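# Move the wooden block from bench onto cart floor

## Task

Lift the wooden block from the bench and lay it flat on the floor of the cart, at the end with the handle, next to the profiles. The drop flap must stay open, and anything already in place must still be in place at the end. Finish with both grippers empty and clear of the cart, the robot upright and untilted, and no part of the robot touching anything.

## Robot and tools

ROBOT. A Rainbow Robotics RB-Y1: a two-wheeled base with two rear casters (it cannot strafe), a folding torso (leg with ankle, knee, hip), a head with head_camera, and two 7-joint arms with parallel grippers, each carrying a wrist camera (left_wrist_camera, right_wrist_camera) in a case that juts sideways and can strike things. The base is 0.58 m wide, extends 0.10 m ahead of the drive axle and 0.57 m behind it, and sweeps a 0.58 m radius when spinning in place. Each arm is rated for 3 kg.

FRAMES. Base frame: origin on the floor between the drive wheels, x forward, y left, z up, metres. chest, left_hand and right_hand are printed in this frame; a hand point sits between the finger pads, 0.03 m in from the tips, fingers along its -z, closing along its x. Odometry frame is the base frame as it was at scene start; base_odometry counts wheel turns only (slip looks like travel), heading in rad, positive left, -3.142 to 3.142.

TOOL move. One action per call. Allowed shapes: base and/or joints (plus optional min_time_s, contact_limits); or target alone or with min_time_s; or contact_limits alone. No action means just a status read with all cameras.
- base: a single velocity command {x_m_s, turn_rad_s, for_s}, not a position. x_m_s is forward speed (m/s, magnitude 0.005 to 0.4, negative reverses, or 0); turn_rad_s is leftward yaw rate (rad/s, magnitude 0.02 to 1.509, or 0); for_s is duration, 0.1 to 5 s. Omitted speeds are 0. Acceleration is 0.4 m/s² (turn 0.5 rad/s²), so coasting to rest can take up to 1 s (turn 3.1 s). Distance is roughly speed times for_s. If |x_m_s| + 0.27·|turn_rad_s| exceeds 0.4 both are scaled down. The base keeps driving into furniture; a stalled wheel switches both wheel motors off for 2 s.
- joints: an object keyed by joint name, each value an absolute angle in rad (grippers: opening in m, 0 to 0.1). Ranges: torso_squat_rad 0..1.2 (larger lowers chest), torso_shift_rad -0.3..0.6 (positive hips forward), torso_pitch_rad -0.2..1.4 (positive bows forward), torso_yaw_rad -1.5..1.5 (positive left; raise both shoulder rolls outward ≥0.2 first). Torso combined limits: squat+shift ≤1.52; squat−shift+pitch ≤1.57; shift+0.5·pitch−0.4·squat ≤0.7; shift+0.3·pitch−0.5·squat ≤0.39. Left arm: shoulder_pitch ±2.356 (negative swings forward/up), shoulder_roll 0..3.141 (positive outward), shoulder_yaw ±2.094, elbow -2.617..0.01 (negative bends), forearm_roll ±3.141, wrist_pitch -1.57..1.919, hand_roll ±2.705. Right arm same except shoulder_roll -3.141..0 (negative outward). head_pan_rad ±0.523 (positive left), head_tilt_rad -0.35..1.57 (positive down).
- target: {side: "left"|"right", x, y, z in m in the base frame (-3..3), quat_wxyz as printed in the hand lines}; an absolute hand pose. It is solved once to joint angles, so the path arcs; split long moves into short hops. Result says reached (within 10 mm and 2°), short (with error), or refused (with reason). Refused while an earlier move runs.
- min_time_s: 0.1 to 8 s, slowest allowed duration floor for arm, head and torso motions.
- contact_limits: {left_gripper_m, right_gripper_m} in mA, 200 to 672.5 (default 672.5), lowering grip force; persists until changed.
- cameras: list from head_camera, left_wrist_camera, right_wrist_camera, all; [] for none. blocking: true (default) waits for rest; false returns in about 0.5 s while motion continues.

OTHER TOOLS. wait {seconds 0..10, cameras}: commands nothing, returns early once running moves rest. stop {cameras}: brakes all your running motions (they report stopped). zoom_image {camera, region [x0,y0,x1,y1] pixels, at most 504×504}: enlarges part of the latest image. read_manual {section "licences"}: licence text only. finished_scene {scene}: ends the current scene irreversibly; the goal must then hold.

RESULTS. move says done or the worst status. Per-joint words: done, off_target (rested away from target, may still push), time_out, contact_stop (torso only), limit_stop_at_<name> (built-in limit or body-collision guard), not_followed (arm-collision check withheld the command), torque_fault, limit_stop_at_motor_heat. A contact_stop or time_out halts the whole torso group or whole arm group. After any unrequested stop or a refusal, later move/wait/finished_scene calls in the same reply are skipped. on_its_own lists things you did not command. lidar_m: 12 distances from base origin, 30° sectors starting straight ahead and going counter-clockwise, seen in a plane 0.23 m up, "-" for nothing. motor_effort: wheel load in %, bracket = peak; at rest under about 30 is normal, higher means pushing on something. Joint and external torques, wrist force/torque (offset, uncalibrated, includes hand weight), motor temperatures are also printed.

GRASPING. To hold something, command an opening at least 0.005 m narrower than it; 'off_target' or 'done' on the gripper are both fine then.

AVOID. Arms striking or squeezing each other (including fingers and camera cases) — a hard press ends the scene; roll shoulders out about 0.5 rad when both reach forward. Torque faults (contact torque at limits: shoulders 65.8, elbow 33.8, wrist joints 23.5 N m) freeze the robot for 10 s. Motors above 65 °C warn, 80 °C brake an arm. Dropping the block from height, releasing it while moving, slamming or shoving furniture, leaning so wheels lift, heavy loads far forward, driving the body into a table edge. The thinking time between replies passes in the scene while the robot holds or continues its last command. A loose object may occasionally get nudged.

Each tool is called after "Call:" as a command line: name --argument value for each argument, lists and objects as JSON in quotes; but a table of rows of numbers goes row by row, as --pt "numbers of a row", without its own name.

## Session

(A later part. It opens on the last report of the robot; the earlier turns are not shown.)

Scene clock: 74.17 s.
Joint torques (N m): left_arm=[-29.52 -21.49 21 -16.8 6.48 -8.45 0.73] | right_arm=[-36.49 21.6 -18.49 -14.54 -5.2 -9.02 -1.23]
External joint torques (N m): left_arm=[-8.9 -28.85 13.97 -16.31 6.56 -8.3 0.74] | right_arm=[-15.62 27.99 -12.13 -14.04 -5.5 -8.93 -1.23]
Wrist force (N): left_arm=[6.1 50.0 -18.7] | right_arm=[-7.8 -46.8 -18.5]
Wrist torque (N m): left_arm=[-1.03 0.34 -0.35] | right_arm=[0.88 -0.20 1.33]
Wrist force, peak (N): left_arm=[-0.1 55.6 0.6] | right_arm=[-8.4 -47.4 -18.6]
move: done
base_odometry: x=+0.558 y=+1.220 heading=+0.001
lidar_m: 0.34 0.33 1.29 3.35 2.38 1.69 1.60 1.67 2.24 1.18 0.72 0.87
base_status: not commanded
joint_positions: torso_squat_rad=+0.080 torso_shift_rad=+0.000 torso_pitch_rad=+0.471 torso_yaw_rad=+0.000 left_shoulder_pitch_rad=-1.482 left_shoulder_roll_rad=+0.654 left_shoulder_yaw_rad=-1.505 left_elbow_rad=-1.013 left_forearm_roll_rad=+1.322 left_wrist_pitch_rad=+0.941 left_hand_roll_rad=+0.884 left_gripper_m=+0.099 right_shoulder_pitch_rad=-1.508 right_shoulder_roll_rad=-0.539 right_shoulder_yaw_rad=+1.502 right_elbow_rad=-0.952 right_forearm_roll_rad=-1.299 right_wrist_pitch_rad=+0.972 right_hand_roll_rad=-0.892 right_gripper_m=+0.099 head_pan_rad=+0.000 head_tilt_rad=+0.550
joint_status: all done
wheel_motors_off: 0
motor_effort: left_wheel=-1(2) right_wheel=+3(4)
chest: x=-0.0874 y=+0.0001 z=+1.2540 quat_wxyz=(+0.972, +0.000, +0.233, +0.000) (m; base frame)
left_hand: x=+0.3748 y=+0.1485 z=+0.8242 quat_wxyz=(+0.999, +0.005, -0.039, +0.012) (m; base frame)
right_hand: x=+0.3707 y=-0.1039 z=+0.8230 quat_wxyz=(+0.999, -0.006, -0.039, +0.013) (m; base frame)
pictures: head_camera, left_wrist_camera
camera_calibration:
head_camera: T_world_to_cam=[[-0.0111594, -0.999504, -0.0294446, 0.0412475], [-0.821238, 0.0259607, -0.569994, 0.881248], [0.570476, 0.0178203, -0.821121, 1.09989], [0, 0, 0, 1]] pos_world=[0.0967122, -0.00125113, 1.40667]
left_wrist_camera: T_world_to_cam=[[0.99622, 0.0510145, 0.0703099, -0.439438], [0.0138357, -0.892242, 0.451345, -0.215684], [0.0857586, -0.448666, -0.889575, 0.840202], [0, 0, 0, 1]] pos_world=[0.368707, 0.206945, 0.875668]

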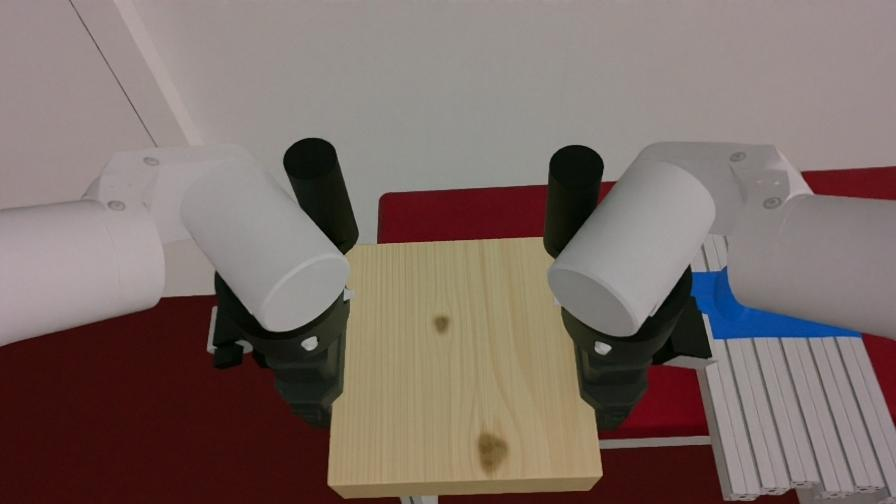

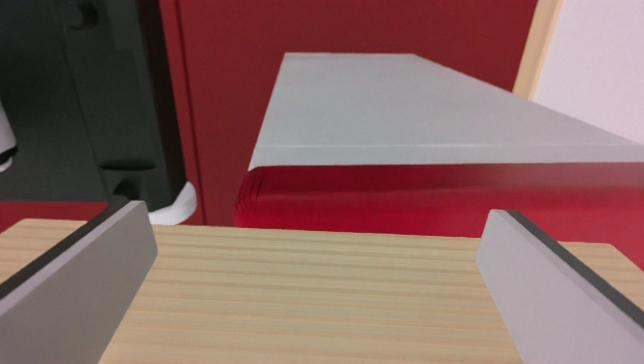

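Call:
move --base '{"x_m_s": -0.25, "for_s": 1.84}'

Call:
move --base '{"turn_rad_s": -0.7, "for_s": 2.243}'

Call:
move --base '{"x_m_s": 0.35, "for_s": 4.23}'

Call:
move --base '{"turn_rad_s": 0.7, "for_s": 2.253}' --cameras '["head_camera"]'

Scene clock: 80.63 s.
Joint torques (N m): left_arm=[-30.8 -21.04 21.44 -17.06 6.59 -8.33 0.59] | right_arm=[-38.14 21.41 -19.05 -14.91 -5.17 -8.99 -1.23]
External joint torques (N m): left_arm=[-10.18 -28.4 14.41 -16.58 6.67 -8.19 0.6] | right_arm=[-17.27 27.79 -12.69 -14.41 -5.47 -8.9 -1.24]
Wrist force (N): left_arm=[6.1 49.1 -19.7] | right_arm=[-7.6 -47.3 -17.9]
Wrist torque (N m): left_arm=[-0.97 0.35 -0.36] | right_arm=[0.96 -0.22 1.26]
Wrist force, peak (N): left_arm=[6.4 50.4 -19.3] | right_arm=[-8.1 -47.9 -18.6]
move: done
base_odometry: x=+0.099 y=+1.220 heading=+0.000
lidar_m: 0.79 1.44 1.91 4.39 1.70 1.21 1.15 1.20 1.60 4.04 1.29 1.03
base_status: done (sent for 1.83 of 1.83 s)
joint_positions: torso_squat_rad=+0.080 torso_shift_rad=+0.000 torso_pitch_rad=+0.471 torso_yaw_rad=+0.000 left_shoulder_pitch_rad=-1.482 left_shoulder_roll_rad=+0.654 left_shoulder_yaw_rad=-1.505 left_elbow_rad=-1.013 left_forearm_roll_rad=+1.322 left_wrist_pitch_rad=+0.941 left_hand_roll_rad=+0.884 left_gripper_m=+0.099 right_shoulder_pitch_rad=-1.507 right_shoulder_roll_rad=-0.539 right_shoulder_yaw_rad=+1.502 right_elbow_rad=-0.952 right_forearm_roll_rad=-1.299 right_wrist_pitch_rad=+0.972 right_hand_roll_rad=-0.892 right_gripper_m=+0.099 head_pan_rad=+0.000 head_tilt_rad=+0.550
joint_status: not commanded
wheel_motors_off: 0
motor_effort: left_wheel=-9(22) right_wheel=+11(46)
chest: x=-0.0874 y=+0.0001 z=+1.2540 quat_wxyz=(+0.972, +0.000, +0.233, +0.000) (m; base frame)
left_hand: x=+0.3746 y=+0.1485 z=+0.8241 quat_wxyz=(+0.999, +0.005, -0.039, +0.012) (m; base frame)
right_hand: x=+0.3705 y=-0.1039 z=+0.8230 quat_wxyz=(+0.999, -0.006, -0.039, +0.013) (m; base frame)
pictures: none

Scene clock: 84.60 s.
Joint torques (N m): left_arm=[-31.17 -20.71 21.3 -16.83 6.5 -8.33 0.54] | right_arm=[-37.81 20.7 -18.87 -14.94 -5.22 -8.74 -1.24]
External joint torques (N m): left_arm=[-10.54 -28.07 14.27 -16.35 6.58 -8.18 0.54] | right_arm=[-16.94 27.08 -12.51 -14.44 -5.52 -8.65 -1.25]
Wrist force (N): left_arm=[6.1 49.2 -18.7] | right_arm=[-7.7 -47.4 -18.5]
Wrist torque (N m): left_arm=[-0.99 0.35 -0.33] | right_arm=[0.91 -0.21 1.23]
Wrist force, peak (N): left_arm=[4.7 50.7 -19.8] | right_arm=[-7.9 -47.9 -18.3]
move: done
base_odometry: x=+0.099 y=+1.220 heading=-1.563
lidar_m: 4.01 1.30 1.03 0.78 1.43 1.92 4.37 1.72 1.23 1.15 1.18 1.58
base_status: done (sent for 2.23 of 2.23 s)
joint_positions: torso_squat_rad=+0.080 torso_shift_rad=+0.000 torso_pitch_rad=+0.471 torso_yaw_rad=+0.000 left_shoulder_pitch_rad=-1.482 left_shoulder_roll_rad=+0.654 left_shoulder_yaw_rad=-1.505 left_elbow_rad=-1.013 left_forearm_roll_rad=+1.322 left_wrist_pitch_rad=+0.941 left_hand_roll_rad=+0.884 left_gripper_m=+0.099 right_shoulder_pitch_rad=-1.507 right_shoulder_roll_rad=-0.539 right_shoulder_yaw_rad=+1.502 right_elbow_rad=-0.952 right_forearm_roll_rad=-1.299 right_wrist_pitch_rad=+0.972 right_hand_roll_rad=-0.892 right_gripper_m=+0.099 head_pan_rad=+0.000 head_tilt_rad=+0.550
joint_status: not commanded
wheel_motors_off: 0
motor_effort: left_wheel=+16(46) right_wheel=+0(48)
chest: x=-0.0874 y=+0.0001 z=+1.2540 quat_wxyz=(+0.972, +0.000, +0.233, +0.000) (m; base frame)
left_hand: x=+0.3746 y=+0.1485 z=+0.8241 quat_wxyz=(+0.999, +0.005, -0.039, +0.012) (m; base frame)
right_hand: x=+0.3704 y=-0.1039 z=+0.8230 quat_wxyz=(+0.999, -0.006, -0.039, +0.013) (m; base frame)
pictures: none

Scene clock: 90.03 s.
Joint torques (N m): left_arm=[-30.51 -20.5 21.76 -17.11 6.53 -8.39 0.58] | right_arm=[-38.25 20.94 -19.3 -15.17 -5.29 -8.81 -1.2]
External joint torques (N m): left_arm=[-9.89 -27.86 14.72 -16.62 6.61 -8.24 0.59] | right_arm=[-17.38 27.32 -12.94 -14.67 -5.59 -8.72 -1.2]
Wrist force (N): left_arm=[5.3 50.4 -18.7] | right_arm=[-7.7 -47.4 -17.7]
Wrist torque (N m): left_arm=[-1.10 0.30 -0.30] | right_arm=[0.91 -0.20 1.18]
Wrist force, peak (N): left_arm=[5.9 50.7 -19.0] | right_arm=[-8.8 -47.8 -19.3]
move: done
base_odometry: x=+0.111 y=-0.262 heading=-1.563
lidar_m: 3.79 0.98 0.71 0.67 0.69 1.15 5.02 1.65 1.17 1.11 1.14 1.51
base_status: done (sent for 4.23 of 4.23 s)
joint_positions: torso_squat_rad=+0.080 torso_shift_rad=+0.000 torso_pitch_rad=+0.471 torso_yaw_rad=+0.000 left_shoulder_pitch_rad=-1.482 left_shoulder_roll_rad=+0.654 left_shoulder_yaw_rad=-1.505 left_elbow_rad=-1.013 left_forearm_roll_rad=+1.322 left_wrist_pitch_rad=+0.941 left_hand_roll_rad=+0.884 left_gripper_m=+0.099 right_shoulder_pitch_rad=-1.507 right_shoulder_roll_rad=-0.539 right_shoulder_yaw_rad=+1.502 right_elbow_rad=-0.952 right_forearm_roll_rad=-1.299 right_wrist_pitch_rad=+0.972 right_hand_roll_rad=-0.892 right_gripper_m=+0.099 head_pan_rad=+0.000 head_tilt_rad=+0.550
joint_status: not commanded
wheel_motors_off: 0
motor_effort: left_wheel=+0(46) right_wheel=+0(35)
chest: x=-0.0874 y=+0.0001 z=+1.2540 quat_wxyz=(+0.972, +0.000, +0.233, +0.000) (m; base frame)
left_hand: x=+0.3747 y=+0.1485 z=+0.8241 quat_wxyz=(+0.999, +0.005, -0.039, +0.012) (m; base frame)
right_hand: x=+0.3705 y=-0.1039 z=+0.8229 quat_wxyz=(+0.999, -0.006, -0.038, +0.013) (m; base frame)
pictures: none

Scene clock: 94.03 s.
Joint torques (N m): left_arm=[-30.67 -20.45 21.8 -17.01 6.59 -8.31 0.58] | right_arm=[-38.12 20.98 -19.33 -15.13 -5.23 -8.84 -1.34]
External joint torques (N m): left_arm=[-10.05 -27.82 14.77 -16.53 6.68 -8.16 0.59] | right_arm=[-17.25 27.36 -12.97 -14.63 -5.53 -8.75 -1.35]
Wrist force (N): left_arm=[5.6 49.7 -19.2] | right_arm=[-7.8 -47.4 -18.0]
Wrist torque (N m): left_arm=[-1.01 0.28 -0.34] | right_arm=[0.90 -0.23 1.20]
Wrist force, peak (N): left_arm=[5.9 50.4 -19.8] | right_arm=[-7.6 -48.2 -18.3]
move: done
base_odometry: x=+0.110 y=-0.262 heading=+0.023
lidar_m: 0.67 0.71 1.73 4.46 1.58 1.14 1.09 1.15 1.55 4.20 0.98 0.70
base_status: done (sent for 2.27 of 2.27 s)
joint_positions: torso_squat_rad=+0.080 torso_shift_rad=+0.000 torso_pitch_rad=+0.471 torso_yaw_rad=+0.000 left_shoulder_pitch_rad=-1.482 left_shoulder_roll_rad=+0.654 left_shoulder_yaw_rad=-1.505 left_elbow_rad=-1.013 left_forearm_roll_rad=+1.322 left_wrist_pitch_rad=+0.941 left_hand_roll_rad=+0.884 left_gripper_m=+0.099 right_shoulder_pitch_rad=-1.507 right_shoulder_roll_rad=-0.539 right_shoulder_yaw_rad=+1.502 right_elbow_rad=-0.952 right_forearm_roll_rad=-1.299 right_wrist_pitch_rad=+0.972 right_hand_roll_rad=-0.892 right_gripper_m=+0.099 head_pan_rad=+0.000 head_tilt_rad=+0.550
joint_status: not commanded
wheel_motors_off: 0
motor_effort: left_wheel=-1(40) right_wheel=+16(36)
chest: x=-0.0874 y=+0.0001 z=+1.2540 quat_wxyz=(+0.972, +0.000, +0.233, +0.000) (m; base frame)
left_hand: x=+0.3746 y=+0.1484 z=+0.8241 quat_wxyz=(+0.999, +0.005, -0.039, +0.012) (m; base frame)
right_hand: x=+0.3704 y=-0.1039 z=+0.8229 quat_wxyz=(+0.999, -0.006, -0.038, +0.013) (m; base frame)
pictures: head_camera
camera_calibration:
head_camera: T_world_to_cam=[[-0.0112422, -0.999502, -0.0295002, 0.041334], [-0.821238, 0.0260604, -0.56999, 0.881242], [0.570475, 0.0178187, -0.821122, 1.09989], [0, 0, 0, 1]] pos_world=[0.0967121, -0.00125082, 1.40667]

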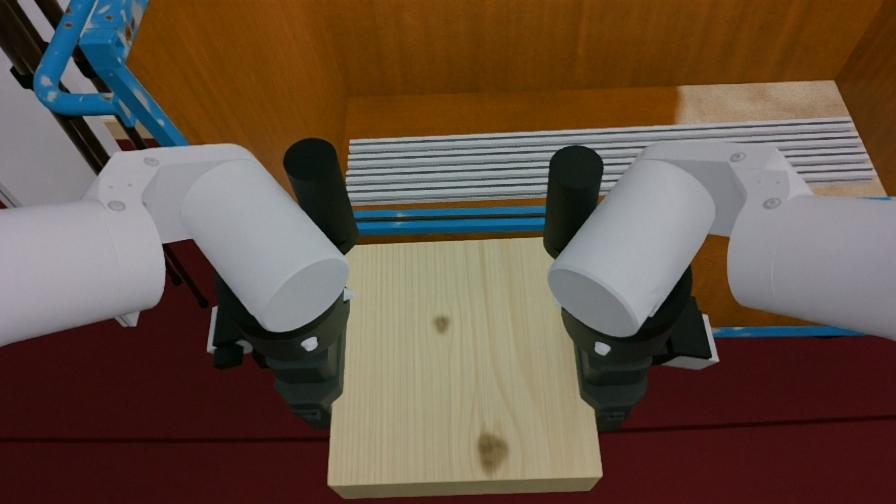

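Call:
move --base '{"turn_rad_s": -0.2, "for_s": 0.7}'

Call:
move --base '{"x_m_s": 0.25, "for_s": 1.73}'

Call:
move --base '{"turn_rad_s": 0.2, "for_s": 0.667}' --cameras '["all"]'

Scene clock: 103.80 s.
Joint torques (N m): left_arm=[-30.54 -20.8 21.85 -17.06 6.49 -8.34 0.53] | right_arm=[-38.08 21.04 -19.07 -15.21 -5.29 -8.85 -1.18]
External joint torques (N m): left_arm=[-9.92 -28.16 14.82 -16.58 6.57 -8.2 0.54] | right_arm=[-17.22 27.42 -12.72 -14.7 -5.59 -8.76 -1.18]
Wrist force (N): left_arm=[5.8 49.9 -19.1] | right_arm=[-7.9 -47.0 -18.4]
Wrist torque (N m): left_arm=[-1.03 0.33 -0.34] | right_arm=[0.89 -0.26 1.23]
Wrist force, peak (N): left_arm=[5.5 50.8 -19.7] | right_arm=[-7.7 -47.9 -18.5]
move: done
base_odometry: x=+0.111 y=-0.262 heading=-0.116
lidar_m: 0.67 0.67 1.15 3.68 1.87 1.20 1.10 1.12 1.40 2.77 1.14 0.73
base_status: done (sent for 0.7 of 0.7 s)
joint_positions: torso_squat_rad=+0.080 torso_shift_rad=+0.000 torso_pitch_rad=+0.471 torso_yaw_rad=+0.000 left_shoulder_pitch_rad=-1.482 left_shoulder_roll_rad=+0.654 left_shoulder_yaw_rad=-1.505 left_elbow_rad=-1.013 left_forearm_roll_rad=+1.322 left_wrist_pitch_rad=+0.941 left_hand_roll_rad=+0.884 left_gripper_m=+0.099 right_shoulder_pitch_rad=-1.507 right_shoulder_roll_rad=-0.539 right_shoulder_yaw_rad=+1.502 right_elbow_rad=-0.952 right_forearm_roll_rad=-1.299 right_wrist_pitch_rad=+0.972 right_hand_roll_rad=-0.892 right_gripper_m=+0.099 head_pan_rad=+0.000 head_tilt_rad=+0.550
joint_status: not commanded
wheel_motors_off: 0
motor_effort: left_wheel=+1(14) right_wheel=-14(29)
chest: x=-0.0874 y=+0.0001 z=+1.2540 quat_wxyz=(+0.972, +0.000, +0.233, +0.000) (m; base frame)
left_hand: x=+0.3746 y=+0.1484 z=+0.8241 quat_wxyz=(+0.999, +0.005, -0.039, +0.012) (m; base frame)
right_hand: x=+0.3704 y=-0.1039 z=+0.8229 quat_wxyz=(+0.999, -0.006, -0.038, +0.013) (m; base frame)
pictures: none

Scene clock: 106.50 s.
Joint torques (N m): left_arm=[-30.78 -20.53 21.58 -17.14 6.65 -8.38 0.56] | right_arm=[-38.09 20.73 -19.22 -15.18 -5.3 -8.88 -1.19]
External joint torques (N m): left_arm=[-10.16 -27.89 14.55 -16.65 6.73 -8.23 0.56] | right_arm=[-17.22 27.11 -12.87 -14.68 -5.6 -8.79 -1.19]
Wrist force (N): left_arm=[5.4 50.4 -19.4] | right_arm=[-8.0 -46.8 -18.7]
Wrist torque (N m): left_arm=[-1.11 0.31 -0.31] | right_arm=[0.88 -0.23 1.20]
Wrist force, peak (N): left_arm=[6.1 50.4 -19.8] | right_arm=[-7.9 -47.7 -18.8]
move: done
base_odometry: x=+0.541 y=-0.312 heading=-0.115
lidar_m: 0.23 0.24 0.31 1.65 2.59 1.66 1.52 1.56 1.94 3.90 0.44 0.26
base_status: done (sent for 1.73 of 1.73 s)
joint_positions: torso_squat_rad=+0.080 torso_shift_rad=+0.000 torso_pitch_rad=+0.471 torso_yaw_rad=+0.000 left_shoulder_pitch_rad=-1.482 left_shoulder_roll_rad=+0.654 left_shoulder_yaw_rad=-1.505 left_elbow_rad=-1.013 left_forearm_roll_rad=+1.322 left_wrist_pitch_rad=+0.941 left_hand_roll_rad=+0.884 left_gripper_m=+0.099 right_shoulder_pitch_rad=-1.507 right_shoulder_roll_rad=-0.539 right_shoulder_yaw_rad=+1.502 right_elbow_rad=-0.952 right_forearm_roll_rad=-1.299 right_wrist_pitch_rad=+0.972 right_hand_roll_rad=-0.892 right_gripper_m=+0.099 head_pan_rad=+0.000 head_tilt_rad=+0.550
joint_status: not commanded
wheel_motors_off: 0
motor_effort: left_wheel=+16(53) right_wheel=-18(33)
chest: x=-0.0874 y=+0.0001 z=+1.2540 quat_wxyz=(+0.972, +0.000, +0.233, +0.000) (m; base frame)
left_hand: x=+0.3746 y=+0.1484 z=+0.8241 quat_wxyz=(+0.999, +0.005, -0.039, +0.012) (m; base frame)
right_hand: x=+0.3704 y=-0.1039 z=+0.8228 quat_wxyz=(+0.999, -0.006, -0.038, +0.013) (m; base frame)
pictures: none

Scene clock: 107.90 s.
Joint torques (N m): left_arm=[-30.65 -20.43 21.59 -17.02 6.54 -8.36 0.57] | right_arm=[-38.13 20.63 -18.97 -15.23 -5.25 -8.98 -1.27]
External joint torques (N m): left_arm=[-10.03 -27.8 14.56 -16.54 6.62 -8.21 0.58] | right_arm=[-17.27 27.01 -12.61 -14.73 -5.56 -8.9 -1.27]
Wrist force (N): left_arm=[5.7 50.2 -18.7] | right_arm=[-7.3 -47.4 -18.0]
Wrist torque (N m): left_arm=[-1.06 0.27 -0.29] | right_arm=[0.92 -0.19 1.18]
Wrist force, peak (N): left_arm=[5.7 50.5 -18.9] | right_arm=[-8.3 -48.1 -18.4]
move: done
base_odometry: x=+0.541 y=-0.312 heading=+0.018
lidar_m: 0.24 0.25 0.35 1.63 2.22 1.59 1.52 1.60 2.15 4.33 0.36 0.25
base_status: done (sent for 0.67 of 0.67 s)
joint_positions: torso_squat_rad=+0.080 torso_shift_rad=+0.000 torso_pitch_rad=+0.471 torso_yaw_rad=+0.000 left_shoulder_pitch_rad=-1.482 left_shoulder_roll_rad=+0.654 left_shoulder_yaw_rad=-1.505 left_elbow_rad=-1.013 left_forearm_roll_rad=+1.322 left_wrist_pitch_rad=+0.941 left_hand_roll_rad=+0.884 left_gripper_m=+0.099 right_shoulder_pitch_rad=-1.507 right_shoulder_roll_rad=-0.539 right_shoulder_yaw_rad=+1.502 right_elbow_rad=-0.952 right_forearm_roll_rad=-1.299 right_wrist_pitch_rad=+0.972 right_hand_roll_rad=-0.892 right_gripper_m=+0.099 head_pan_rad=+0.000 head_tilt_rad=+0.550
joint_status: not commanded
wheel_motors_off: 0
motor_effort: left_wheel=-15(33) right_wheel=+1(28)
chest: x=-0.0874 y=+0.0001 z=+1.2540 quat_wxyz=(+0.972, +0.000, +0.233, +0.000) (m; base frame)
left_hand: x=+0.3746 y=+0.1484 z=+0.8241 quat_wxyz=(+0.999, +0.005, -0.039, +0.012) (m; base frame)
right_hand: x=+0.3704 y=-0.1039 z=+0.8229 quat_wxyz=(+0.999, -0.006, -0.038, +0.013) (m; base frame)
pictures: head_camera, left_wrist_camera, right_wrist_camera
camera_calibration:
head_camera: T_world_to_cam=[[-0.0112422, -0.999502, -0.0295002, 0.041334], [-0.821238, 0.0260604, -0.56999, 0.881242], [0.570475, 0.0178187, -0.821122, 1.09989], [0, 0, 0, 1]] pos_world=[0.0967121, -0.00125082, 1.40667]
left_wrist_camera: T_world_to_cam=[[0.996246, 0.0508679, 0.0700425, -0.439065], [0.0138295, -0.892265, 0.451299, -0.215635], [0.0854531, -0.448637, -0.889619, 0.840133], [0, 0, 0, 1]] pos_world=[0.368607, 0.206846, 0.875468]
right_wrist_camera: T_world_to_cam=[[-0.993151, -0.0562345, -0.102419, 0.445125], [-0.0995939, 0.865801, 0.490378, -0.249594], [0.0610981, 0.497219, -0.865471, 0.813338], [0, 0, 0, 1]] pos_world=[0.367525, -0.163278, 0.871905]

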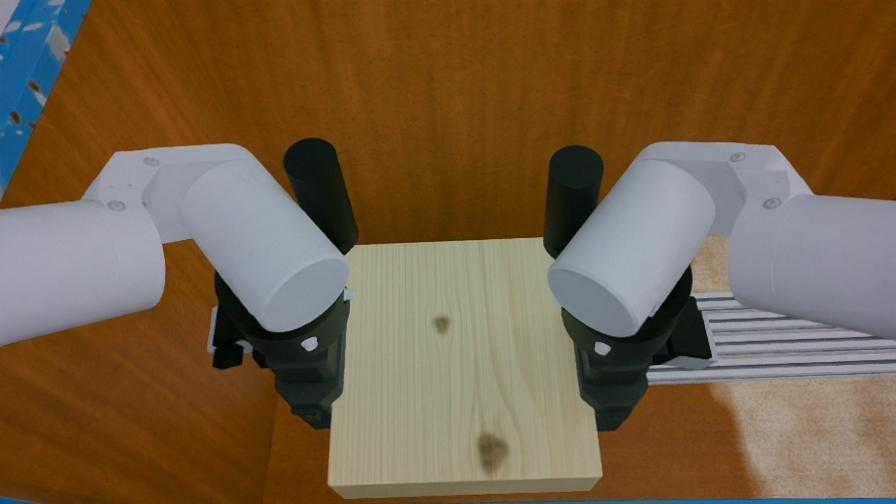

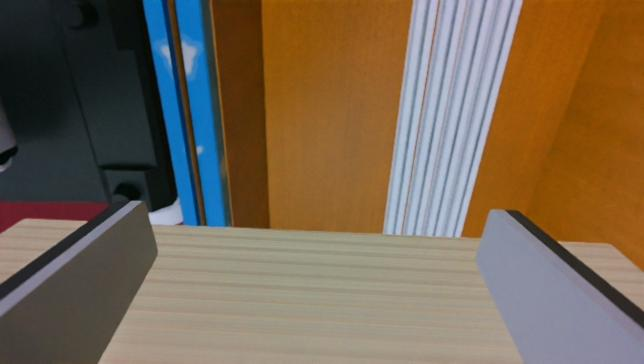

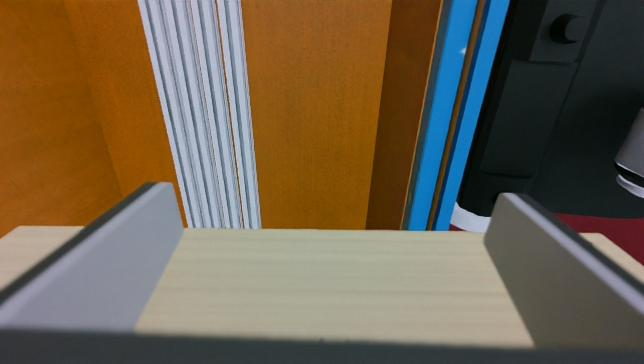

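Call:
move --joints '{"torso_pitch_rad": 0.55, "torso_squat_rad": 0.2, "torso_shift_rad": 0.105}' --min_time_s 2

Call:
move --joints '{"torso_squat_rad": 1.05, "torso_shift_rad": 0.2065}' --min_time_s 4 --cameras '["all"]'

Scene clock: 118.57 s.
Joint torques (N m): left_arm=[-29.56 -20.84 20.98 -17.52 6.48 -8.15 0.57] | right_arm=[-36.98 21.21 -19.28 -15.7 -5.45 -8.76 -1.29]
External joint torques (N m): left_arm=[-10.13 -27.76 14.36 -16.59 6.47 -8.11 0.57] | right_arm=[-17.26 27.01 -13.26 -14.76 -5.64 -8.76 -1.29]
Wrist force (N): left_arm=[6.7 49.3 -18.4] | right_arm=[-6.2 -47.1 -17.6]
Wrist torque (N m): left_arm=[-1.02 0.27 -0.34] | right_arm=[0.94 -0.19 1.17]
Wrist force, peak (N): left_arm=[6.0 51.0 -20.1] | right_arm=[-7.1 -47.9 -18.4]
move: done
base_odometry: x=+0.541 y=-0.312 heading=+0.018
lidar_m: 0.24 0.26 0.34 1.64 2.21 1.59 1.53 1.61 2.16 4.31 0.37 0.26
base_status: not commanded
joint_positions: torso_squat_rad=+0.200 torso_shift_rad=+0.105 torso_pitch_rad=+0.551 torso_yaw_rad=+0.000 left_shoulder_pitch_rad=-1.482 left_shoulder_roll_rad=+0.654 left_shoulder_yaw_rad=-1.505 left_elbow_rad=-1.013 left_forearm_roll_rad=+1.322 left_wrist_pitch_rad=+0.941 left_hand_roll_rad=+0.884 left_gripper_m=+0.099 right_shoulder_pitch_rad=-1.507 right_shoulder_roll_rad=-0.539 right_shoulder_yaw_rad=+1.502 right_elbow_rad=-0.952 right_forearm_roll_rad=-1.299 right_wrist_pitch_rad=+0.972 right_hand_roll_rad=-0.892 right_gripper_m=+0.099 head_pan_rad=+0.000 head_tilt_rad=+0.550
joint_status: all done
wheel_motors_off: 0
motor_effort: left_wheel=-18(18) right_wheel=+2(4)
chest: x=+0.0061 y=+0.0001 z=+1.2264 quat_wxyz=(+0.962, +0.000, +0.272, +0.000) (m; base frame)
left_hand: x=+0.4323 y=+0.1484 z=+0.7609 quat_wxyz=(+1.000, +0.006, +0.001, +0.012) (m; base frame)
right_hand: x=+0.4280 y=-0.1039 z=+0.7601 quat_wxyz=(+1.000, -0.006, +0.002, +0.013) (m; base frame)
pictures: none

Scene clock: 122.90 s.
Joint torques (N m): left_arm=[-29.46 -21.1 21.52 -17.51 6.74 -8.19 0.5] | right_arm=[-37.2 21.04 -19.04 -15.72 -5.33 -8.59 -1.34]
External joint torques (N m): left_arm=[-10.03 -28.01 14.89 -16.58 6.73 -8.15 0.5] | right_arm=[-17.47 26.84 -13.03 -14.79 -5.53 -8.6 -1.34]
Wrist force (N): left_arm=[6.8 49.3 -18.9] | right_arm=[-6.5 -46.9 -18.3]
Wrist torque (N m): left_arm=[-1.01 0.29 -0.38] | right_arm=[0.90 -0.21 1.22]
Wrist force, peak (N): left_arm=[6.9 50.8 -19.3] | right_arm=[-6.7 -47.4 -18.6]
move: done
base_odometry: x=+0.541 y=-0.312 heading=+0.017
lidar_m: 0.24 0.25 0.35 1.64 2.21 1.59 1.51 1.60 2.16 4.32 0.36 0.24
base_status: not commanded
joint_positions: torso_squat_rad=+1.050 torso_shift_rad=+0.207 torso_pitch_rad=+0.551 torso_yaw_rad=+0.000 left_shoulder_pitch_rad=-1.482 left_shoulder_roll_rad=+0.654 left_shoulder_yaw_rad=-1.505 left_elbow_rad=-1.013 left_forearm_roll_rad=+1.322 left_wrist_pitch_rad=+0.941 left_hand_roll_rad=+0.884 left_gripper_m=+0.099 right_shoulder_pitch_rad=-1.507 right_shoulder_roll_rad=-0.539 right_shoulder_yaw_rad=+1.502 right_elbow_rad=-0.952 right_forearm_roll_rad=-1.299 right_wrist_pitch_rad=+0.972 right_hand_roll_rad=-0.892 right_gripper_m=+0.099 head_pan_rad=+0.000 head_tilt_rad=+0.550
joint_status: all done
wheel_motors_off: 0
motor_effort: left_wheel=-18(18) right_wheel=+5(8)
chest: x=+0.0055 y=+0.0001 z=+0.8851 quat_wxyz=(+0.962, +0.000, +0.272, +0.000) (m; base frame)
left_hand: x=+0.4317 y=+0.1484 z=+0.4196 quat_wxyz=(+1.000, +0.006, +0.001, +0.012) (m; base frame)
right_hand: x=+0.4274 y=-0.1040 z=+0.4188 quat_wxyz=(+1.000, -0.006, +0.001, +0.013) (m; base frame)
pictures: head_camera, left_wrist_camera, right_wrist_camera
camera_calibration:
head_camera: T_world_to_cam=[[-0.0135611, -0.999502, -0.0285077, 0.0306289], [-0.86409, 0.0260607, -0.502663, 0.687858], [0.503155, 0.0178166, -0.864012, 0.782328], [0, 0, 0, 1]] pos_world=[0.201154, -0.00125082, 1.02257]
left_wrist_camera: T_world_to_cam=[[0.998664, 0.0507597, -0.00965175, -0.435127], [0.0496889, -0.892266, 0.448768, -0.0483121], [0.0141674, -0.448649, -0.893596, 0.507894], [0, 0, 0, 1]] pos_world=[0.429751, 0.206846, 0.471334]
right_wrist_camera: T_world_to_cam=[[-0.998154, -0.0562674, -0.0228557, 0.429087], [-0.0601807, 0.865778, 0.496797, -0.0652472], [-0.00816553, 0.497256, -0.867566, 0.490715], [0, 0, 0, 1]] pos_world=[0.428375, -0.163377, 0.467949]

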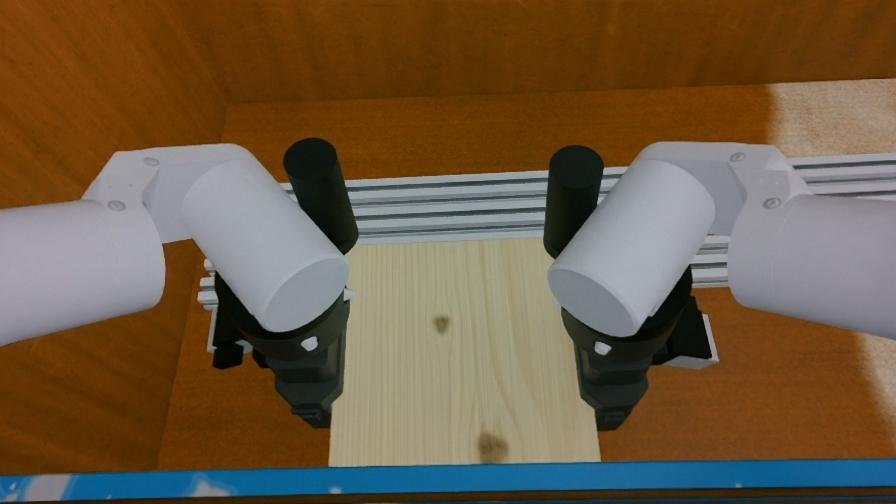

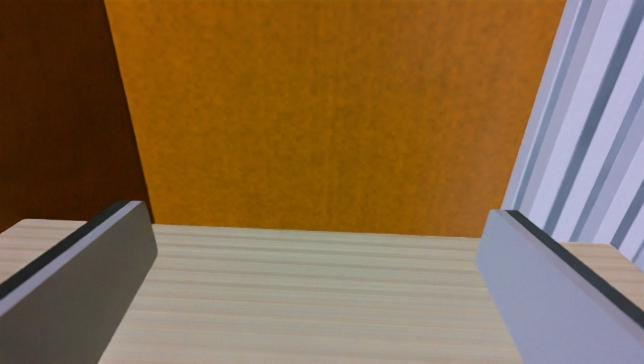

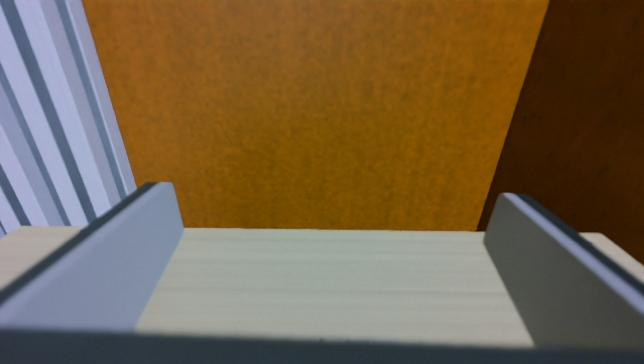

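Call:
move --joints '{"torso_squat_rad": 1.15, "torso_shift_rad": 0.2683}' --min_time_s 1.5 --cameras '["left_wrist_camera", "right_wrist_camera"]'

Call:
move --joints '{"torso_squat_rad": 1.185, "torso_shift_rad": 0.2918}' --min_time_s 1.5

Scene clock: 128.97 s.
Joint torques (N m): left_arm=[-29.55 -20.66 21.24 -17.61 6.74 -8.25 0.56] | right_arm=[-36.88 21.42 -18.89 -15.73 -5.45 -8.6 -1.31]
External joint torques (N m): left_arm=[-10.12 -27.57 14.61 -16.68 6.72 -8.21 0.56] | right_arm=[-17.16 27.23 -12.87 -14.8 -5.64 -8.6 -1.31]
Wrist force (N): left_arm=[7.2 49.1 -19.6] | right_arm=[-6.4 -46.9 -18.4]
Wrist torque (N m): left_arm=[-0.96 0.32 -0.34] | right_arm=[0.91 -0.18 1.19]
Wrist force, peak (N): left_arm=[7.3 49.9 -19.5] | right_arm=[-6.4 -47.6 -18.0]
move: done
base_odometry: x=+0.541 y=-0.312 heading=+0.017
lidar_m: 0.24 0.25 0.35 1.63 2.21 1.59 1.53 1.60 2.15 4.33 0.35 0.26
base_status: not commanded
joint_positions: torso_squat_rad=+1.150 torso_shift_rad=+0.269 torso_pitch_rad=+0.551 torso_yaw_rad=+0.000 left_shoulder_pitch_rad=-1.482 left_shoulder_roll_rad=+0.654 left_shoulder_yaw_rad=-1.505 left_elbow_rad=-1.013 left_forearm_roll_rad=+1.322 left_wrist_pitch_rad=+0.941 left_hand_roll_rad=+0.884 left_gripper_m=+0.099 right_shoulder_pitch_rad=-1.507 right_shoulder_roll_rad=-0.539 right_shoulder_yaw_rad=+1.502 right_elbow_rad=-0.952 right_forearm_roll_rad=-1.299 right_wrist_pitch_rad=+0.972 right_hand_roll_rad=-0.892 right_gripper_m=+0.099 head_pan_rad=+0.000 head_tilt_rad=+0.550
joint_status: all done
wheel_motors_off: 0
motor_effort: left_wheel=-17(18) right_wheel=+5(7)
chest: x=+0.0098 y=+0.0001 z=+0.8199 quat_wxyz=(+0.962, +0.000, +0.272, +0.000) (m; base frame)
left_hand: x=+0.4361 y=+0.1484 z=+0.3545 quat_wxyz=(+1.000, +0.006, +0.001, +0.012) (m; base frame)
right_hand: x=+0.4318 y=-0.1040 z=+0.3536 quat_wxyz=(+1.000, -0.006, +0.001, +0.013) (m; base frame)
pictures: left_wrist_camera, right_wrist_camera
camera_calibration:
left_wrist_camera: T_world_to_cam=[[0.998664, 0.0507597, -0.00965175, -0.440149], [0.0496889, -0.892266, 0.448768, -0.019316], [0.0141674, -0.448649, -0.893596, 0.449659], [0, 0, 0, 1]] pos_world=[0.434151, 0.206846, 0.406234]
right_wrist_camera: T_world_to_cam=[[-0.998155, -0.0562185, -0.0229427, 0.432033], [-0.0601817, 0.865781, 0.496792, -0.0325882], [-0.00806553, 0.497256, -0.867566, 0.434142], [0, 0, 0, 1]] pos_world=[0.432776, -0.163377, 0.402749]

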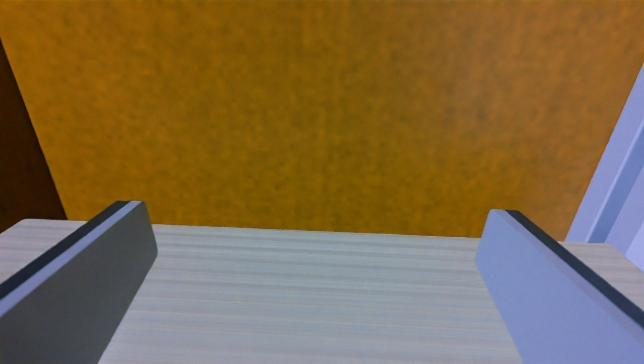

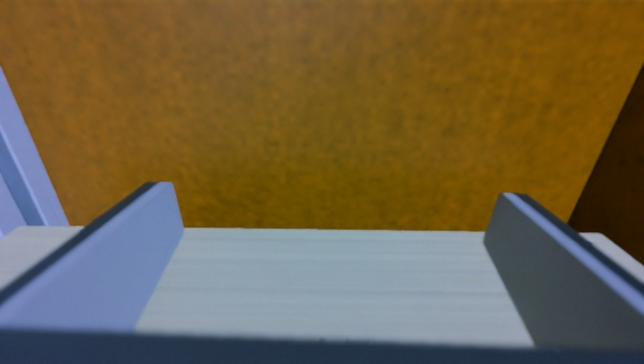

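Scene clock: 130.77 s.
Joint torques (N m): left_arm=[-29.78 -20.58 21.31 -17.4 6.66 -8.21 0.47] | right_arm=[-36.87 21.13 -19.08 -15.69 -5.42 -8.66 -1.33]
External joint torques (N m): left_arm=[-10.35 -27.49 14.68 -16.48 6.64 -8.17 0.47] | right_arm=[-17.15 26.94 -13.06 -14.75 -5.61 -8.67 -1.33]
Wrist force (N): left_arm=[6.5 49.8 -19.1] | right_arm=[-6.2 -47.1 -18.1]
Wrist torque (N m): left_arm=[-1.01 0.28 -0.36] | right_arm=[0.96 -0.20 1.20]
Wrist force, peak (N): left_arm=[6.8 50.2 -18.8] | right_arm=[-5.9 -47.4 -18.6]
move: done
base_odometry: x=+0.541 y=-0.312 heading=+0.017
lidar_m: 0.24 0.25 0.35 1.64 2.22 1.59 1.52 1.59 2.15 4.32 0.36 0.26
base_status: not commanded
joint_positions: torso_squat_rad=+1.185 torso_shift_rad=+0.292 torso_pitch_rad=+0.551 torso_yaw_rad=+0.000 left_shoulder_pitch_rad=-1.482 left_shoulder_roll_rad=+0.654 left_shoulder_yaw_rad=-1.505 left_elbow_rad=-1.013 left_forearm_roll_rad=+1.322 left_wrist_pitch_rad=+0.941 left_hand_roll_rad=+0.884 left_gripper_m=+0.099 right_shoulder_pitch_rad=-1.507 right_shoulder_roll_rad=-0.539 right_shoulder_yaw_rad=+1.502 right_elbow_rad=-0.952 right_forearm_roll_rad=-1.299 right_wrist_pitch_rad=+0.972 right_hand_roll_rad=-0.892 right_gripper_m=+0.099 head_pan_rad=+0.000 head_tilt_rad=+0.550
joint_status: all done
wheel_motors_off: 0
motor_effort: left_wheel=-18(18) right_wheel=+6(8)
chest: x=+0.0098 y=+0.0000 z=+0.7965 quat_wxyz=(+0.962, +0.000, +0.272, +0.000) (m; base frame)
left_hand: x=+0.4361 y=+0.1484 z=+0.3311 quat_wxyz=(+1.000, +0.006, +0.001, +0.012) (m; base frame)
right_hand: x=+0.4318 y=-0.1040 z=+0.3302 quat_wxyz=(+1.000, -0.006, +0.001, +0.013) (m; base frame)
pictures: none

Call:
move --joints '{"torso_squat_rad": 1.195, "torso_shift_rad": 0.2994}' --min_time_s 1.5

Scene clock: 135.30 s.
Joint torques (N m): left_arm=[-25.57 -22.06 20.67 -17.31 6.23 -9.88 0.74] | right_arm=[-32.56 21.61 -19.13 -15.66 -4.91 -10.5 -1.51]
External joint torques (N m): left_arm=[-6.1 -28.99 14.03 -16.4 6.22 -9.83 0.74] | right_arm=[-12.79 27.43 -13.1 -14.73 -5.11 -10.5 -1.51]
Wrist force (N): left_arm=[3.3 53.7 4.1] | right_arm=[-10.5 -52.4 5.3]
Wrist torque (N m): left_arm=[-1.38 1.94 -1.05] | right_arm=[1.38 1.12 1.52]
Wrist force, peak (N): left_arm=[3.8 54.2 4.0] | right_arm=[-10.2 -53.1 6.7]
move: done
base_odometry: x=+0.541 y=-0.312 heading=+0.017
lidar_m: 0.24 0.25 0.35 1.65 2.22 1.59 1.52 1.60 2.17 4.32 0.38 0.26
base_status: not commanded
joint_positions: torso_squat_rad=+1.195 torso_shift_rad=+0.299 torso_pitch_rad=+0.549 torso_yaw_rad=+0.000 left_shoulder_pitch_rad=-1.483 left_shoulder_roll_rad=+0.654 left_shoulder_yaw_rad=-1.505 left_elbow_rad=-1.013 left_forearm_roll_rad=+1.322 left_wrist_pitch_rad=+0.942 left_hand_roll_rad=+0.884 left_gripper_m=+0.099 right_shoulder_pitch_rad=-1.508 right_shoulder_roll_rad=-0.539 right_shoulder_yaw_rad=+1.502 right_elbow_rad=-0.952 right_forearm_roll_rad=-1.299 right_wrist_pitch_rad=+0.973 right_hand_roll_rad=-0.891 right_gripper_m=+0.099 head_pan_rad=+0.000 head_tilt_rad=+0.550
joint_status: all done
wheel_motors_off: 0
motor_effort: left_wheel=-18(18) right_wheel=+6(7)
chest: x=+0.0092 y=+0.0000 z=+0.7899 quat_wxyz=(+0.963, +0.000, +0.271, +0.000) (m; base frame)
left_hand: x=+0.4367 y=+0.1483 z=+0.3255 quat_wxyz=(+1.000, +0.006, +0.000, +0.012) (m; base frame)
right_hand: x=+0.4323 y=-0.1039 z=+0.3246 quat_wxyz=(+1.000, -0.006, +0.000, +0.014) (m; base frame)
pictures: none

Call:
move --joints '{"torso_pitch_rad": 0.5575, "torso_squat_rad": 1.192}' --min_time_s 1

Scene clock: 137.47 s.
Joint torques (N m): left_arm=[-20.71 -24.61 18.63 -16.67 6.17 -10.42 1.25] | right_arm=[-28.07 23.85 -17.69 -15.33 -4.97 -10.91 -1.5]
External joint torques (N m): left_arm=[-1.31 -31.51 12.01 -15.72 6.16 -10.38 1.25] | right_arm=[-8.37 29.64 -11.68 -14.39 -5.16 -10.92 -1.5]
Wrist force (N): left_arm=[-1.0 57.1 23.0] | right_arm=[-15.3 -56.5 22.9]
Wrist torque (N m): left_arm=[-1.73 0.90 -1.45] | right_arm=[1.79 0.00 1.35]
Wrist force, peak (N): left_arm=[-2.4 58.2 23.4] | right_arm=[-14.6 -56.6 23.5]
move: done
base_odometry: x=+0.541 y=-0.312 heading=+0.017
lidar_m: 0.24 0.26 0.35 1.64 2.22 1.60 1.52 1.60 2.16 4.33 0.38 0.25
base_status: not commanded
joint_positions: torso_squat_rad=+1.192 torso_shift_rad=+0.299 torso_pitch_rad=+0.555 torso_yaw_rad=+0.000 left_shoulder_pitch_rad=-1.484 left_shoulder_roll_rad=+0.655 left_shoulder_yaw_rad=-1.504 left_elbow_rad=-1.014 left_forearm_roll_rad=+1.322 left_wrist_pitch_rad=+0.942 left_hand_roll_rad=+0.884 left_gripper_m=+0.099 right_shoulder_pitch_rad=-1.509 right_shoulder_roll_rad=-0.540 right_shoulder_yaw_rad=+1.502 right_elbow_rad=-0.952 right_forearm_roll_rad=-1.299 right_wrist_pitch_rad=+0.973 right_hand_roll_rad=-0.891 right_gripper_m=+0.099 head_pan_rad=+0.000 head_tilt_rad=+0.550
joint_status: all done
wheel_motors_off: 0
motor_effort: left_wheel=-17(18) right_wheel=+4(7)
chest: x=+0.0112 y=+0.0000 z=+0.7907 quat_wxyz=(+0.962, +0.000, +0.274, +0.000) (m; base frame)
left_hand: x=+0.4367 y=+0.1483 z=+0.3244 quat_wxyz=(+1.000, +0.006, +0.002, +0.012) (m; base frame)
right_hand: x=+0.4323 y=-0.1038 z=+0.3235 quat_wxyz=(+1.000, -0.006, +0.003, +0.014) (m; base frame)
pictures: none

Call:
move --joints '{"torso_pitch_rad": 0.5535}' --min_time_s 0.8

Call:
move --joints '{"left_shoulder_pitch_rad": -1.461, "left_shoulder_roll_rad": 0.724, "left_shoulder_yaw_rad": -1.499, "left_elbow_rad": -1.058, "left_forearm_roll_rad": 1.337, "left_wrist_pitch_rad": 0.916, "left_hand_roll_rad": 0.839, "right_shoulder_pitch_rad": -1.488, "right_shoulder_roll_rad": -0.625, "right_shoulder_yaw_rad": 1.502, "right_elbow_rad": -1.030, "right_forearm_roll_rad": -1.301, "right_wrist_pitch_rad": 0.948, "right_hand_roll_rad": -0.875}' --min_time_s 2.5 --cameras '["all"]'

Scene clock: 163.27 s.
Joint torques (N m): left_arm=[-23.65 -23.59 18.75 -16.63 6.37 -10.07 1.12] | right_arm=[-30.85 23.91 -17.72 -15.2 -4.95 -10.1 -1.57]
External joint torques (N m): left_arm=[-4.22 -30.5 12.12 -15.7 6.36 -10.03 1.12] | right_arm=[-11.13 29.72 -11.7 -14.26 -5.14 -10.11 -1.57]
Motor temperatures (°C): left_arm=[33 29 32 38 35 36 37] | right_arm=[37 32 32 33 37 42 34]
Wrist force (N): left_arm=[3.3 53.8 2.0] | right_arm=[-10.0 -50.8 -2.0]
Wrist torque (N m): left_arm=[-1.41 1.01 -1.36] | right_arm=[1.27 0.33 1.41]
Wrist force, peak (N): left_arm=[-1.6 58.4 23.4] | right_arm=[-15.0 -56.7 23.3]
move: done
base_odometry: x=+0.541 y=-0.312 heading=+0.017
lidar_m: 0.24 0.26 0.35 1.64 2.19 1.59 1.52 1.60 2.14 4.32 0.38 0.25
base_status: not commanded
joint_positions: torso_squat_rad=+1.192 torso_shift_rad=+0.299 torso_pitch_rad=+0.553 torso_yaw_rad=+0.000 left_shoulder_pitch_rad=-1.483 left_shoulder_roll_rad=+0.655 left_shoulder_yaw_rad=-1.504 left_elbow_rad=-1.014 left_forearm_roll_rad=+1.322 left_wrist_pitch_rad=+0.942 left_hand_roll_rad=+0.884 left_gripper_m=+0.099 right_shoulder_pitch_rad=-1.509 right_shoulder_roll_rad=-0.540 right_shoulder_yaw_rad=+1.502 right_elbow_rad=-0.952 right_forearm_roll_rad=-1.299 right_wrist_pitch_rad=+0.972 right_hand_roll_rad=-0.891 right_gripper_m=+0.099 head_pan_rad=+0.000 head_tilt_rad=+0.550
joint_status: all done
wheel_motors_off: 0
motor_effort: left_wheel=-16(17) right_wheel=+5(8)
chest: x=+0.0108 y=+0.0000 z=+0.7911 quat_wxyz=(+0.962, +0.000, +0.273, +0.000) (m; base frame)
left_hand: x=+0.4369 y=+0.1483 z=+0.3255 quat_wxyz=(+1.000, +0.006, +0.001, +0.012) (m; base frame)
right_hand: x=+0.4326 y=-0.1039 z=+0.3246 quat_wxyz=(+1.000, -0.006, +0.002, +0.013) (m; base frame)
pictures: none

Scene clock: 166.07 s.
Joint torques (N m): left_arm=[-16.61 6.68 9.02 -1.61 0.3 -0.65 -0.27] | right_arm=[-18.2 -7.91 -4.59 -1.62 -0.35 -0.21 0.24]
External joint torques (N m): left_arm=[2.38 -1.01 2.25 -0.73 0.28 -0.59 -0.27] | right_arm=[1.1 -1.28 1.75 -0.66 -0.53 -0.19 0.24]
Wrist force (N): left_arm=[0.7 1.5 -7.8] | right_arm=[-0.4 1.5 -5.5]
Wrist torque (N m): left_arm=[-0.33 0.15 0.14] | right_arm=[-0.12 0.02 -0.24]
Wrist force, peak (N): left_arm=[3.7 54.4 2.9] | right_arm=[-8.6 -51.9 1.7]
move: done
base_odometry: x=+0.541 y=-0.312 heading=+0.017
lidar_m: 0.23 0.25 0.35 1.63 2.21 1.59 1.52 1.59 2.17 4.32 0.37 0.26
base_status: not commanded
joint_positions: torso_squat_rad=+1.192 torso_shift_rad=+0.299 torso_pitch_rad=+0.553 torso_yaw_rad=+0.000 left_shoulder_pitch_rad=-1.461 left_shoulder_roll_rad=+0.724 left_shoulder_yaw_rad=-1.499 left_elbow_rad=-1.058 left_forearm_roll_rad=+1.337 left_wrist_pitch_rad=+0.916 left_hand_roll_rad=+0.839 left_gripper_m=+0.099 right_shoulder_pitch_rad=-1.488 right_shoulder_roll_rad=-0.624 right_shoulder_yaw_rad=+1.502 right_elbow_rad=-1.030 right_forearm_roll_rad=-1.301 right_wrist_pitch_rad=+0.948 right_hand_roll_rad=-0.875 right_gripper_m=+0.099 head_pan_rad=+0.000 head_tilt_rad=+0.550
joint_status: all done
wheel_motors_off: 0
motor_effort: left_wheel=-17(18) right_wheel=+6(7)
chest: x=+0.0109 y=+0.0000 z=+0.7911 quat_wxyz=(+0.962, +0.000, +0.273, +0.000) (m; base frame)
left_hand: x=+0.4358 y=+0.1713 z=+0.3260 quat_wxyz=(+1.000, +0.000, +0.001, +0.007) (m; base frame)
right_hand: x=+0.4312 y=-0.1272 z=+0.3257 quat_wxyz=(+1.000, +0.001, +0.001, +0.017) (m; base frame)
pictures: head_camera, left_wrist_camera, right_wrist_camera
camera_calibration:
head_camera: T_world_to_cam=[[-0.0136325, -0.999502, -0.0284748, 0.0279981], [-0.865347, 0.0260613, -0.500495, 0.643622], [0.500988, 0.0178176, -0.865271, 0.699385], [0, 0, 0, 1]] pos_world=[0.206955, -0.00125082, 0.928085]
left_wrist_camera: T_world_to_cam=[[0.999125, 0.0404227, -0.0107416, -0.439422], [0.0408324, -0.887052, 0.459861, 0.0132843], [0.00906043, -0.459897, -0.887926, 0.436837], [0, 0, 0, 1]] pos_world=[0.434537, 0.230446, 0.37705]
right_wrist_camera: T_world_to_cam=[[-0.997771, -0.0621939, -0.0241974, 0.428929], [-0.0658528, 0.858808, 0.508047, -0.00079147], [-0.0108165, 0.508508, -0.860989, 0.422016], [0, 0, 0, 1]] pos_world=[0.432485, -0.187242, 0.374132]

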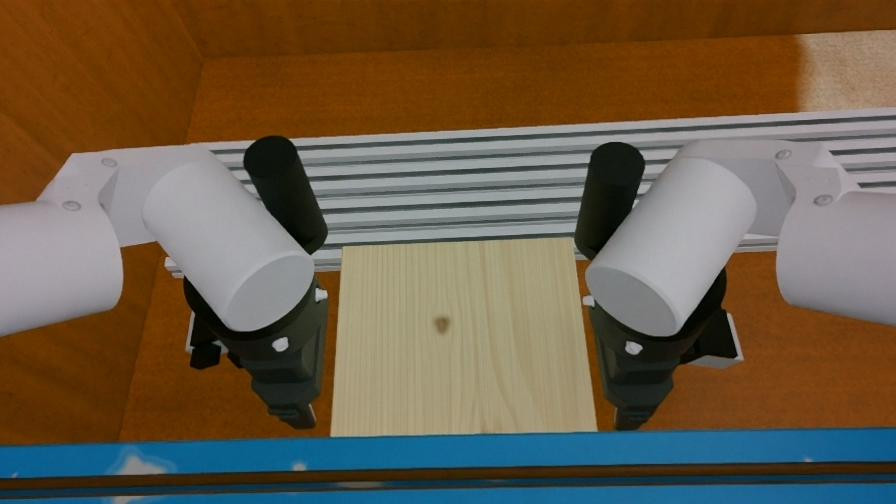

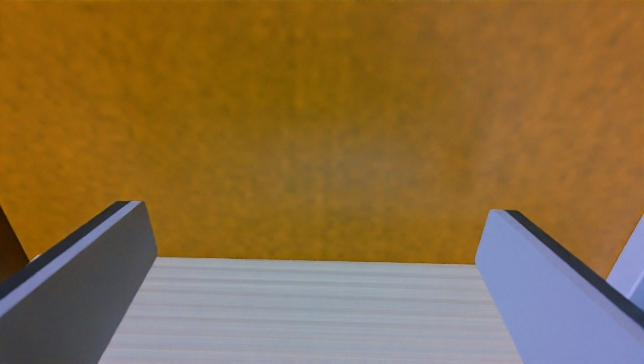

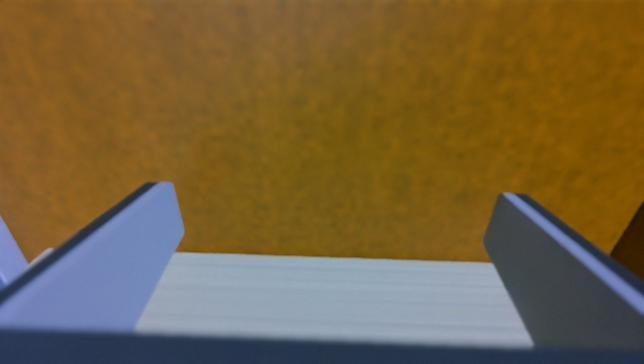

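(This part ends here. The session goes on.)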